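# Hand the bar over to the other gripper

## Task

Transfer the bar from the gripper that has it to the other gripper without setting it down anywhere; at the end only the receiving gripper may hold it, and it must grip the bar at its red end.

## Robot and tools

Robot: two Doosan M1013 arms, left_arm and right_arm, each with a Robotiq 2F-140 two-finger gripper and a wrist camera. The left gripper's fingers are rigid. The right gripper's fingers can fold: grip with the outer quarter of its pads (near the fingertips) for a normal squeeze; deeper toward the palm a thin part may be held loosely or slip, and pressing a fingertip against a surface folds the finger quietly and spoils the next grip. Bases in the scene frame: left_arm at (-0.019, +0.675, 0) m, right_arm at (+0.081, -0.595, 0) m.

Frame: everything uses the scene frame. Origin is at table-top height, midway between the nominal bases; +x points out over the table, +z up, and left_arm sits on the +y side (image left/right does not follow arm names). A gripper's fingers point along its own +z and open and close along its own y. end_effector_position is the spot between the pads when shut; fingertips reach about 33 mm past it (9 mm when wide open).

execute_actions(actions, cameras): actions is a list of actions; each action is a list of up to 15 rows, one row per 1/30 s step; a short action repeats its final row until 15 steps pass. Every row has 18 numbers in [-1, 1], always both arms: left dx, dy, dz, rx, ry, rz, left gripper position, force_limit, speed, then the same nine for the right arm. dx..rz are an offset, not a pose: measured from that arm's Hand target as it stood when the action began, along scene axes; every row of an action refers to that same start, and a new action starts afresh, so repeating an offset keeps moving. Scale: 1.0 = 0.6 m for dx, dy, dz and 180 degrees for the rotation vector rx, ry, rz, which turns about the Hand target position. Six zeros re-command the current Hand target. An empty actions list returns state plus all camera images.

move(target, speed, blend, stop_force, zero, blocking, cameras): target is one 18-number row as above, or a list of up to 15 such rows; every row is an offset from the Hand targets at the move's start, not from the prior row. The grippers travel straight lines. speed: path top speed in m/s, 0.002 to 2, default 0.25 (turning up to twice that in rad/s); one value or one per target. blend: corner rounding radius in m, 0 means stop at each target. stop_force: 10 to 80 N, shared by both arms; a path ends when push against its motion exceeds it. Use it only slowly, not while turning the gripper, and omit it when backing off a contact. zero: re-zero the force reading before the move (default true). blocking=false returns after about 0.5 s while the move continues (not allowed with stop_force). The result adds a move: line, e.g. done, off_target, moving, held, fault, plus limits such as paced or held. Moves do not avoid obstacles or the other arm; keep paths away from an arm's own base.

wait(seconds 0 to 10), stop() brakes a running move, zoom_image(camera, region [x0, y0, x1, y1] in pixels, at most 504 by 504) on cam_high, cam_left_wrist or cam_right_wrist (each 896x504), clear_fault(arm) after a reported torque or force fault, read_manual(section) gives licence texts only, finished_scene(scene) ends the scene permanently once the goal holds.

Gripper numbers: position +1 = fully open (140 mm), pads touch near -0.8, -1 closes until blocked. force_limit sets squeeze after a slow close: about 14 N at -1, 40 N at 0, 58 N at +1. speed: about 30 mm/s at -1, 140 at 0, 250 at +1; faster closes squeeze harder. Both default to +1. To leave a gripper unchanged, resend its previous three numbers; a 0 is a real command. To tighten while gripping, raise force_limit and switch position between -1 and -0.98.

Results: end_effector_position (m), quat_wxyz, velocities; Hand target (last commanded pose after clipping, the base for the next offsets); Tool commands; object_status (0 moving, 1 blocked while opening, 2 blocked while closing, i.e. gripping, 3 reached target or pads met); position_measured in counts (3 open, 75 about 100 mm, 139 about 60 mm, 200 about 20 mm, 230 pads touching); joint torques, external joint torques, flange force (gripper axes, includes held weight); fault and MOTOR HOT lines. Each step the commanded pose is clipped to 70 mm and 16 degrees from the measured one, so a gripper may stop short; a zero action asks again, or send the gap as an offset.

Avoid: dropping the bar or letting it leave the table; opening a gripper while the bar moves; the arms bumping or pressing each other, including one gripper closing on the other's fingers (this can fail the scene); driving a target past a firm contact (144 N or a joint torque limit stops the arm until clear_fault); long holds at full stretch, which heat motors. For the handover, bring the free gripper to the red end, close and confirm object_status 2, then open the original gripper and move it clear.

Each tool is called in YAML: its name, and indented under it one key for each argument.

## Session

execute_actions:
  actions: []

Scene clock: 0.00 s.
left_arm: end_effector_position=(+0.4941, +0.1838, +0.1393) position_measured=194 object_status=3 end_effector_quat_wxyz=(+0.037, +0.765, -0.632, +0.118) | right_arm: end_effector_position=(+0.7307, -0.5932, +0.3220) position_measured=3 object_status=3 end_effector_quat_wxyz=(+0.000, +1.000, +0.001, +0.000)
Joint positions: left_arm=[-0.81 0.249 1.871 -0.071 0.779 2.208] | right_arm=[-0.053 0.164 1.605 0 1.373 1.518]
Joint velocities: within noise
Joint torques (N m): no reading
External joint torques (N m): no reading
Flange force (N): no reading
Hand target: left_arm +0.4941, +0.1838, +0.1393; +0.037, +0.765, -0.632, +0.118 | right_arm +0.7307, -0.5932, +0.3220; +0.000, +1.000, +0.001, +0.000
Tool commands: left_gripper/position=-0.521569 left_gripper/force_limit=+1.0 left_gripper/speed=+1.0 right_gripper/position=+1.0 right_gripper/force_limit=+1.0 right_gripper/speed=+1.0

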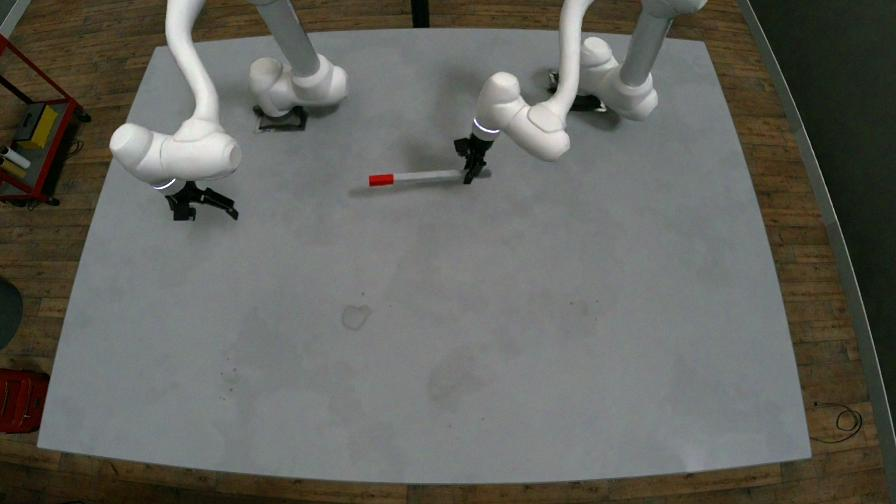

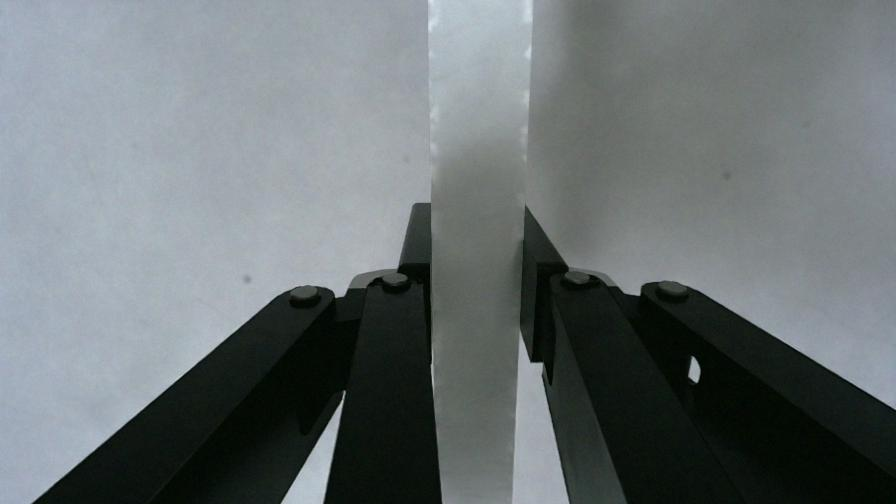

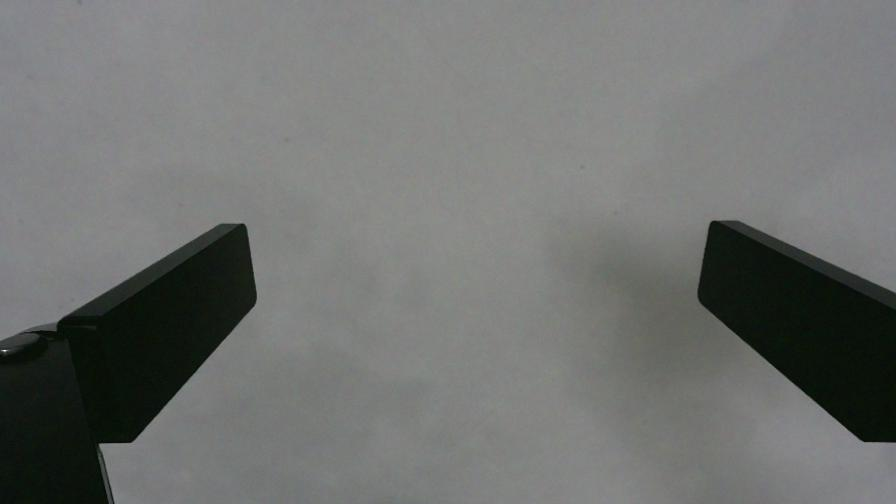

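zoom_image:
  camera: "cam_high"
  region: [350, 130, 510, 220]

wait:
  seconds: 0.1

Scaled by 3.150.

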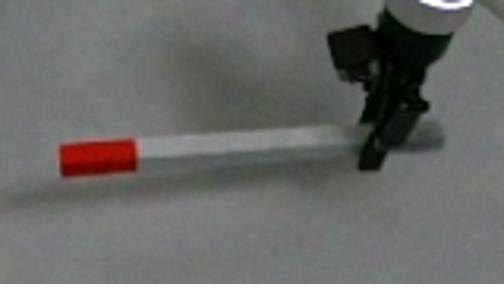

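Scene clock: 73.97 s.
left_arm: end_effector_position=(+0.4941, +0.1838, +0.1393) position_measured=194 object_status=3 end_effector_quat_wxyz=(+0.037, +0.765, -0.632, +0.118) | right_arm: end_effector_position=(+0.7307, -0.5932, +0.3220) position_measured=3 object_status=3 end_effector_quat_wxyz=(+0.000, +1.000, +0.001, +0.000)
Joint positions: left_arm=[-0.81 0.249 1.871 -0.071 0.779 2.208] | right_arm=[-0.053 0.164 1.605 0 1.373 1.518]
Joint torques (N m): left_arm=[-0.16 -61.59 -37.98 3.55 -1.43 -0.3] | right_arm=[-0.59 -57.2 -40.74 4.43 -0.08 0.16]
External joint torques (N m): left_arm=[0.14 -1.46 0.95 0.04 0.71 0.29] | right_arm=[0.62 -2.06 -1.28 -0.11 0.03 -0.16]
Flange force (N): left_arm=[-2.8 1.3 -2.5] | right_arm=[-0.8 -0.7 -2.6]
Hand target: left_arm +0.4941, +0.1838, +0.1393; +0.037, +0.765, -0.632, +0.118 | right_arm +0.7307, -0.5932, +0.3220; +0.000, +1.000, +0.001, +0.000
Tool commands: left_gripper/position=-0.521569 left_gripper/force_limit=+1.0 left_gripper/speed=+1.0 right_gripper/position=+1.0 right_gripper/force_limit=+1.0 right_gripper/speed=+1.0
wait: 0.10 s; at rest from the start

move:
  target: [0,0,0,0,0,0,-0.521569,1.0,1.0,-0.3297,0.8323,0.0045,-0.0861,0.0268,0.5571,-0.09,1.0,0.0]
  speed: 0.5
  cameras: ["cam_high", "cam_right_wrist"]

Scene clock: 152.73 s.
left_arm: end_effector_position=(+0.4941, +0.1838, +0.1393) position_measured=194 object_status=3 end_effector_quat_wxyz=(+0.037, +0.765, -0.632, +0.118) | right_arm: end_effector_position=(+0.5329, -0.0939, +0.3247) position_measured=140 object_status=3 end_effector_quat_wxyz=(+0.118, +0.631, +0.766, -0.037)
Joint positions: left_arm=[-0.81 0.249 1.871 -0.071 0.779 2.208] | right_arm=[0.898 0.245 1.518 -0.237 1.461 0.744]
Joint torques (N m): left_arm=[-0.26 -60.86 -37.96 3.46 -1.42 -0.33] | right_arm=[-0.34 -65.18 -40.7 3.81 0.21 0.04]
External joint torques (N m): left_arm=[0.29 -2.3 0.86 0.14 0.69 0.33] | right_arm=[0.39 -2.14 -0.89 -0.23 0 -0.03]
Flange force (N): left_arm=[-3.6 1.6 -3.5] | right_arm=[-1.2 -1.3 -1.9]
Hand target: left_arm +0.4941, +0.1838, +0.1393; +0.037, +0.765, -0.632, +0.118 | right_arm +0.5329, -0.0938, +0.3247; +0.118, +0.631, +0.766, -0.037
Off the commanded pose: left_arm 0.000 m, 0 deg | right_arm 0.000 m, 0 deg.
move: done
camera_calibration:
cam_right_wrist: T_world_to_cam=[[0.977108, 0.192788, 0.0899572, -0.51851], [0.120169, -0.849083, 0.514409, -0.299369], [0.175553, -0.491823, -0.852814, 0.279154], [0, 0, 0, 1]] pos_world=[0.493609, -0.0169322, 0.438708]
Images, in order (width x height): cam_high 896x504, cam_right_wrist 896x504.

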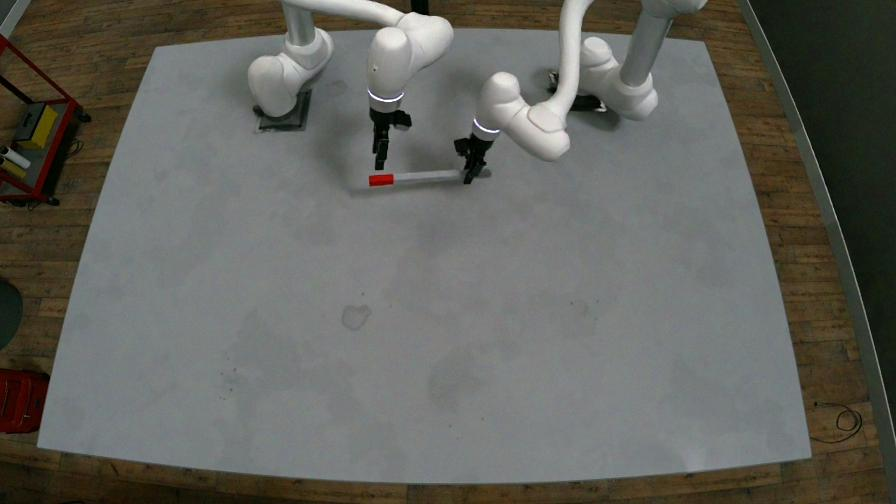

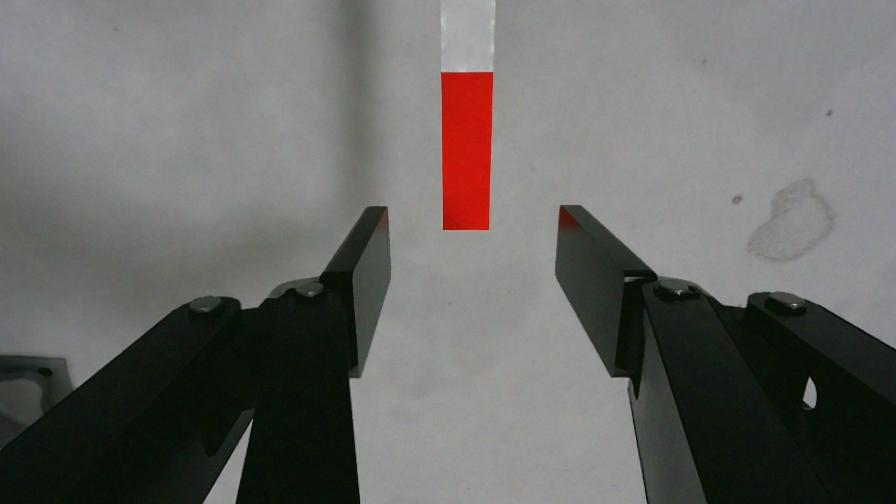

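zoom_image:
  camera: "cam_high"
  region: [340, 90, 500, 200]

zoom_image:
  camera: "cam_right_wrist"
  region: [330, 50, 630, 250]

Scaled by 3.150.

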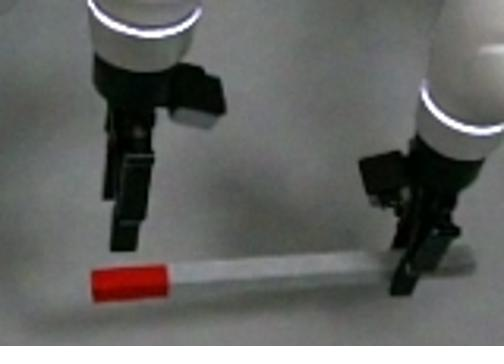

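Scaled by 1.680.

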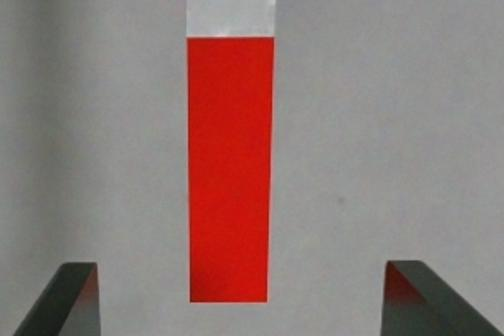

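move:
  target: [0,0,0,0,0,0,-0.521569,1.0,1.0,0.0089,0.01627,-0.11395,0,0,0,-0.09,1.0,0.0]
  speed: 0.2
  cameras: ["cam_high", "cam_right_wrist"]

zoom_image:
  camera: "cam_high"
  region: [340, 110, 500, 220]

Scene clock: 274.80 s.
left_arm: end_effector_position=(+0.4941, +0.1838, +0.1393) position_measured=194 object_status=3 end_effector_quat_wxyz=(+0.037, +0.765, -0.632, +0.118) | right_arm: end_effector_position=(+0.5382, -0.0841, +0.2564) position_measured=140 object_status=3 end_effector_quat_wxyz=(+0.118, +0.631, +0.766, -0.037)
Joint positions: left_arm=[-0.81 0.249 1.871 -0.071 0.779 2.208] | right_arm=[0.901 0.29 1.586 -0.241 1.352 0.774]
Joint torques (N m): left_arm=[0.25 -61.22 -37.92 3.48 -1.46 -0.27] | right_arm=[-0.7 -67.86 -38.94 3.7 0.22 0.11]
External joint torques (N m): left_arm=[-0.3 -1.81 0.95 0.1 0.75 0.27] | right_arm=[1.03 -2.64 -1.35 -0.21 0 -0.11]
Flange force (N): left_arm=[-2.7 2.2 -2.9] | right_arm=[-0.6 -1.5 -3.1]
Hand target: left_arm +0.4941, +0.1838, +0.1393; +0.037, +0.765, -0.632, +0.118 | right_arm +0.5382, -0.0841, +0.2563; +0.118, +0.631, +0.766, -0.037
Off the commanded pose: left_arm 0.000 m, 0 deg | right_arm 0.000 m, 0 deg.
move: done
camera_calibration:
cam_right_wrist: T_world_to_cam=[[0.977079, 0.192917, 0.0900009, -0.519435], [0.12028, -0.849127, 0.514311, -0.25657], [0.175642, -0.491697, -0.852868, 0.224773], [0, 0, 0, 1]] pos_world=[0.498909, -0.00713252, 0.370408]
Images, in order (width x height): cam_high 896x504, cam_right_wrist 896x504.

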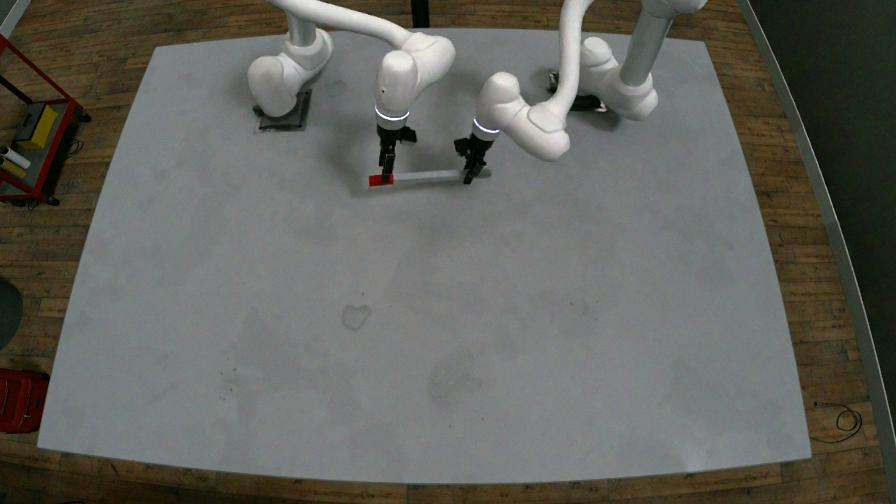

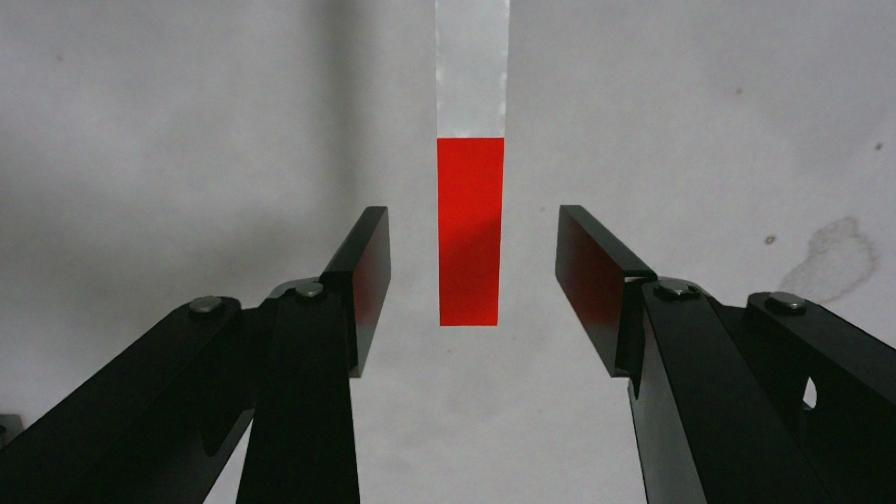

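Scaled by 3.150.

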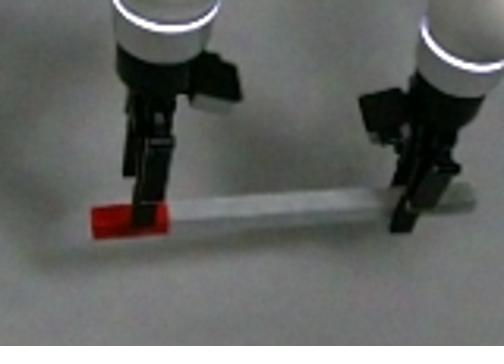

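move:
  target:
    - [0,0,0,0,0,0,-0.521569,1.0,1.0,0.00849,-0.01305,-0.06137,0,0,0,-0.09,1.0,0.0]
    - [0,0,0,0,0,0,-0.521569,1.0,1.0,0.00849,-0.01305,-0.06137,0,0,0,-1.0,1.0,-0.3]
  speed: 0.15
  cameras: ["cam_high", "cam_right_wrist", "cam_left_wrist"]

zoom_image:
  camera: "cam_high"
  region: [340, 110, 500, 220]

Scene clock: 314.63 s.
left_arm: end_effector_position=(+0.4941, +0.1838, +0.1393) position_measured=194 object_status=3 end_effector_quat_wxyz=(+0.037, +0.765, -0.632, +0.118) | right_arm: end_effector_position=(+0.5433, -0.0919, +0.2195) position_measured=196 object_status=0 end_effector_quat_wxyz=(+0.118, +0.631, +0.766, -0.037)
Joint positions: left_arm=[-0.81 0.249 1.871 -0.071 0.779 2.208] | right_arm=[0.888 0.304 1.637 -0.246 1.287 0.778]
Joint torques (N m): left_arm=[-0.47 -62.28 -37.54 3.53 -1.16 0.07] | right_arm=[-1.26 -67.81 -38.03 3.16 0.22 0.06]
External joint torques (N m): left_arm=[0.49 -0.84 0.49 0.07 0.45 -0.07] | right_arm=[1.28 -3.6 -1.53 0.24 0 -0.05]
Flange force (N): left_arm=[-1.6 0.5 -1.6] | right_arm=[-1.1 -2.4 -4.0]
Hand target: left_arm +0.4941, +0.1838, +0.1393; +0.037, +0.765, -0.632, +0.118 | right_arm +0.5433, -0.0919, +0.2195; +0.118, +0.631, +0.766, -0.037
Off the commanded pose: left_arm 0.000 m, 0 deg | right_arm 0.000 m, 0 deg.
move: done
camera_calibration:
cam_right_wrist: T_world_to_cam=[[0.977097, 0.19287, 0.0899053, -0.519551], [0.120265, -0.849064, 0.514418, -0.244941], [0.175551, -0.491824, -0.852814, 0.188548], [0, 0, 0, 1]] pos_world=[0.504009, -0.0150326, 0.333508]

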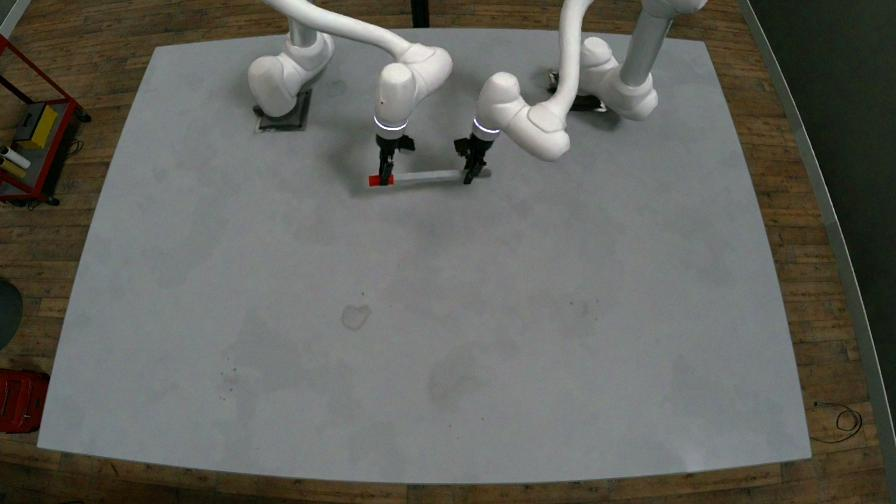

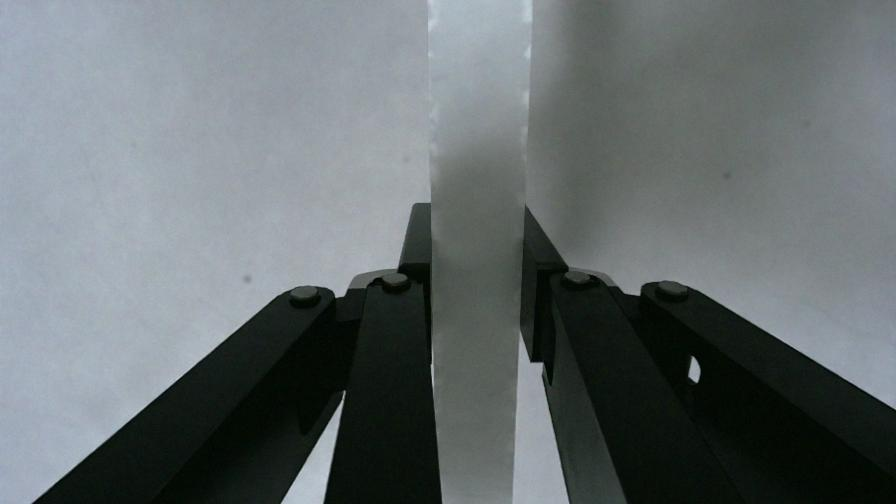

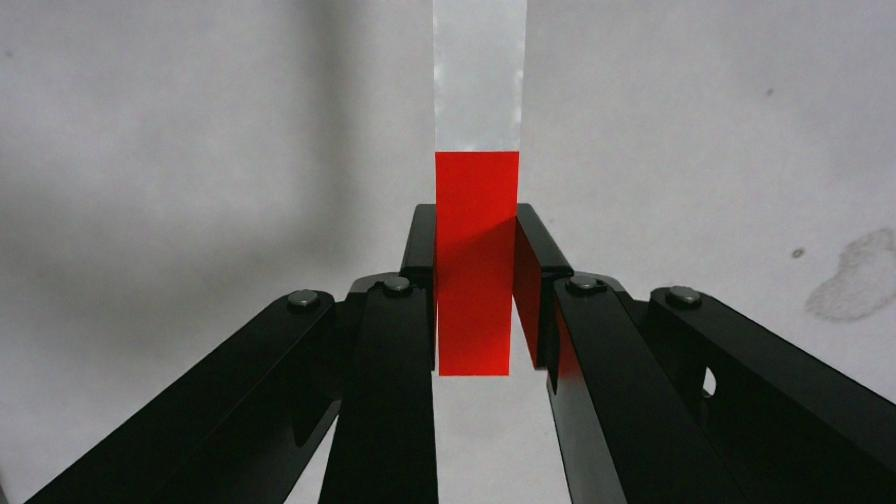

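Scaled by 3.150.

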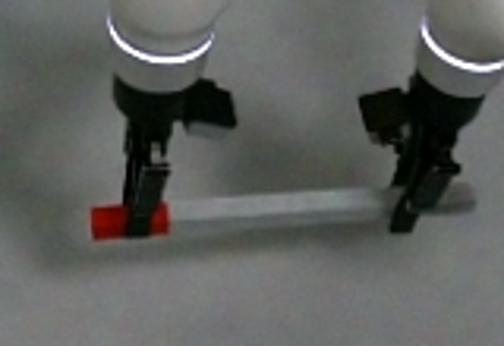

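wait:
  seconds: 0.1

Scene clock: 317.40 s.
left_arm: end_effector_position=(+0.4941, +0.1838, +0.1393) position_measured=194 object_status=3 end_effector_quat_wxyz=(+0.037, +0.765, -0.632, +0.118) | right_arm: end_effector_position=(+0.5433, -0.0919, +0.2195) position_measured=196 object_status=2 end_effector_quat_wxyz=(+0.118, +0.631, +0.766, -0.037)
Joint positions: left_arm=[-0.81 0.249 1.871 -0.071 0.779 2.208] | right_arm=[0.888 0.304 1.637 -0.246 1.287 0.778]
Joint torques (N m): left_arm=[-0.69 -61.73 -37.78 3.49 -1.2 -0.03] | right_arm=[-1.36 -67.86 -37.99 3.14 0.22 0.02]
External joint torques (N m): left_arm=[0.67 -1.55 0.49 0.12 0.47 0.02] | right_arm=[1.44 -3.37 -1.53 0.27 0 -0.02]
Flange force (N): left_arm=[-2.5 0.7 -2.5] | right_arm=[-0.6 -2.4 -3.9]
Hand target: left_arm +0.4941, +0.1838, +0.1393; +0.037, +0.765, -0.632, +0.118 | right_arm +0.5433, -0.0919, +0.2195; +0.118, +0.631, +0.766, -0.037
Tool commands: left_gripper/position=-0.521569 left_gripper/force_limit=+1.0 left_gripper/speed=+1.0 right_gripper/position=-1.0 right_gripper/force_limit=+1.0 right_gripper/speed=-0.3
Off the commanded pose: left_arm 0.000 m, 0 deg | right_arm 0.000 m, 0 deg.
wait: 0.10 s; at rest from the start

move:
  target:
    - [0,0,0,0,0,0,-0.09,1.0,-0.5,0,0,0,0,0,0,-1.0,1.0,-0.3]
    - [-0.0268,0.0412,0.1938,0,0,0,-0.09,1.0,-0.5,0,0,0,0,0,0,-1.0,1.0,-0.3]
  speed: 0.25
  cameras: ["cam_high", "cam_right_wrist", "cam_left_wrist"]

Scene clock: 328.83 s.
left_arm: end_effector_position=(+0.4780, +0.2085, +0.2555) position_measured=140 object_status=3 end_effector_quat_wxyz=(+0.037, +0.765, -0.632, +0.118) | right_arm: end_effector_position=(+0.5433, -0.0919, +0.2195) position_measured=196 object_status=2 end_effector_quat_wxyz=(+0.118, +0.631, +0.766, -0.037)
Joint positions: left_arm=[-0.8 0.122 1.796 -0.063 0.982 2.202] | right_arm=[0.888 0.304 1.637 -0.246 1.287 0.778]
Joint torques (N m): left_arm=[0.19 -50.51 -40.14 3.97 -1.03 -0.31] | right_arm=[-1.06 -69.74 -39.12 3.69 0.06 0.14]
External joint torques (N m): left_arm=[-0.22 -3.21 -0.73 -0.02 0.31 0.31] | right_arm=[1.13 -1.33 -0.14 -0.3 0.17 -0.13]
Flange force (N): left_arm=[-2.2 1.7 -4.0] | right_arm=[-0.3 -2.0 -1.4]
Hand target: left_arm +0.4780, +0.2085, +0.2556; +0.037, +0.765, -0.632, +0.118 | right_arm +0.5433, -0.0919, +0.2195; +0.118, +0.631, +0.766, -0.037
Off the commanded pose: left_arm 0.000 m, 0 deg | right_arm 0.000 m, 0 deg.
move: done
camera_calibration:
cam_left_wrist: T_world_to_cam=[[-0.980178, -0.174502, -0.0938103, 0.538987], [-0.182893, 0.97902, 0.08983, -0.130253], [0.0761666, 0.105207, -0.991529, 0.337924], [0, 0, 0, 1]] pos_world=[0.478742, 0.186023, 0.397325]
cam_right_wrist: T_world_to_cam=[[0.977097, 0.19287, 0.0899053, -0.519551], [0.120265, -0.849064, 0.514418, -0.244941], [0.175551, -0.491824, -0.852814, 0.188548], [0, 0, 0, 1]] pos_world=[0.504009, -0.0150326, 0.333508]

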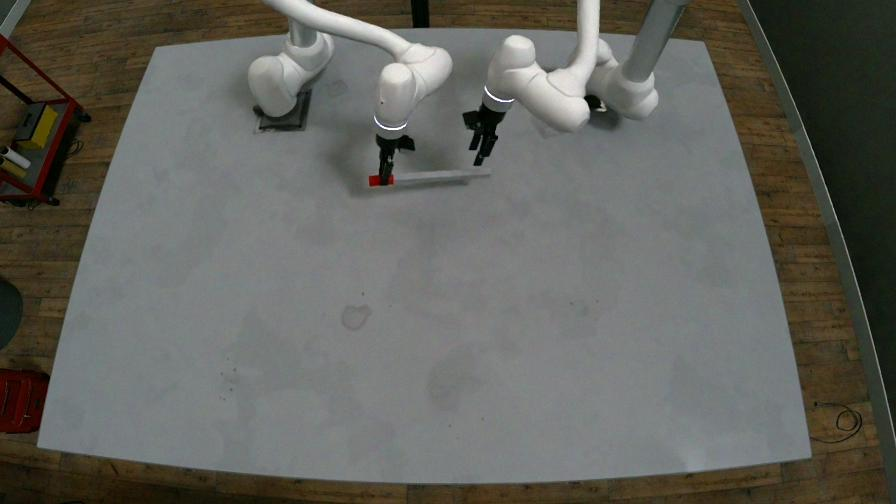

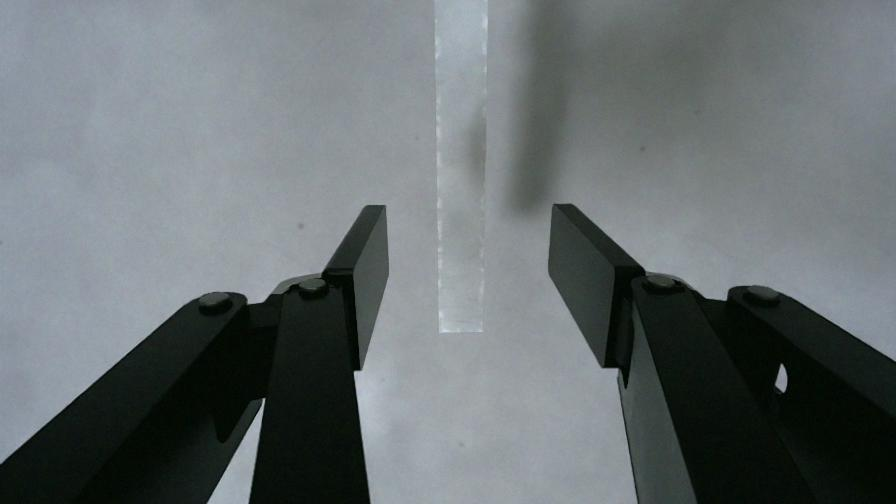

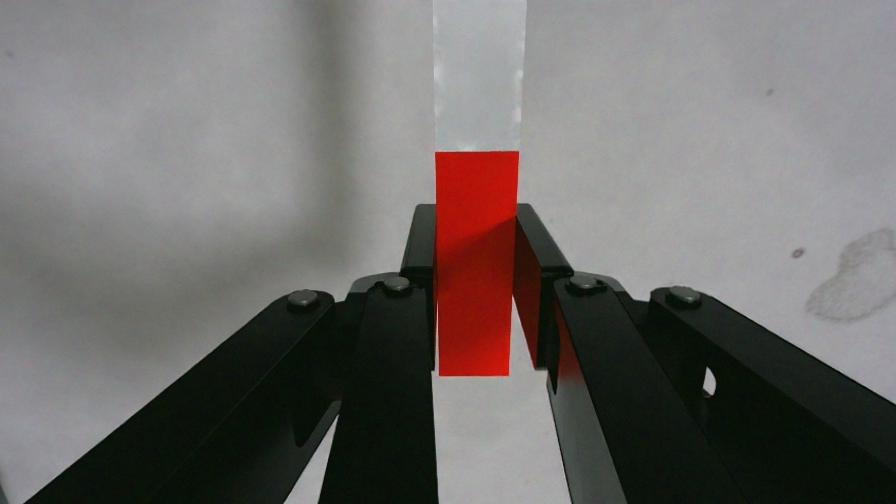

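finished_scene:
  scene: 1

The scene is finished: the task was done.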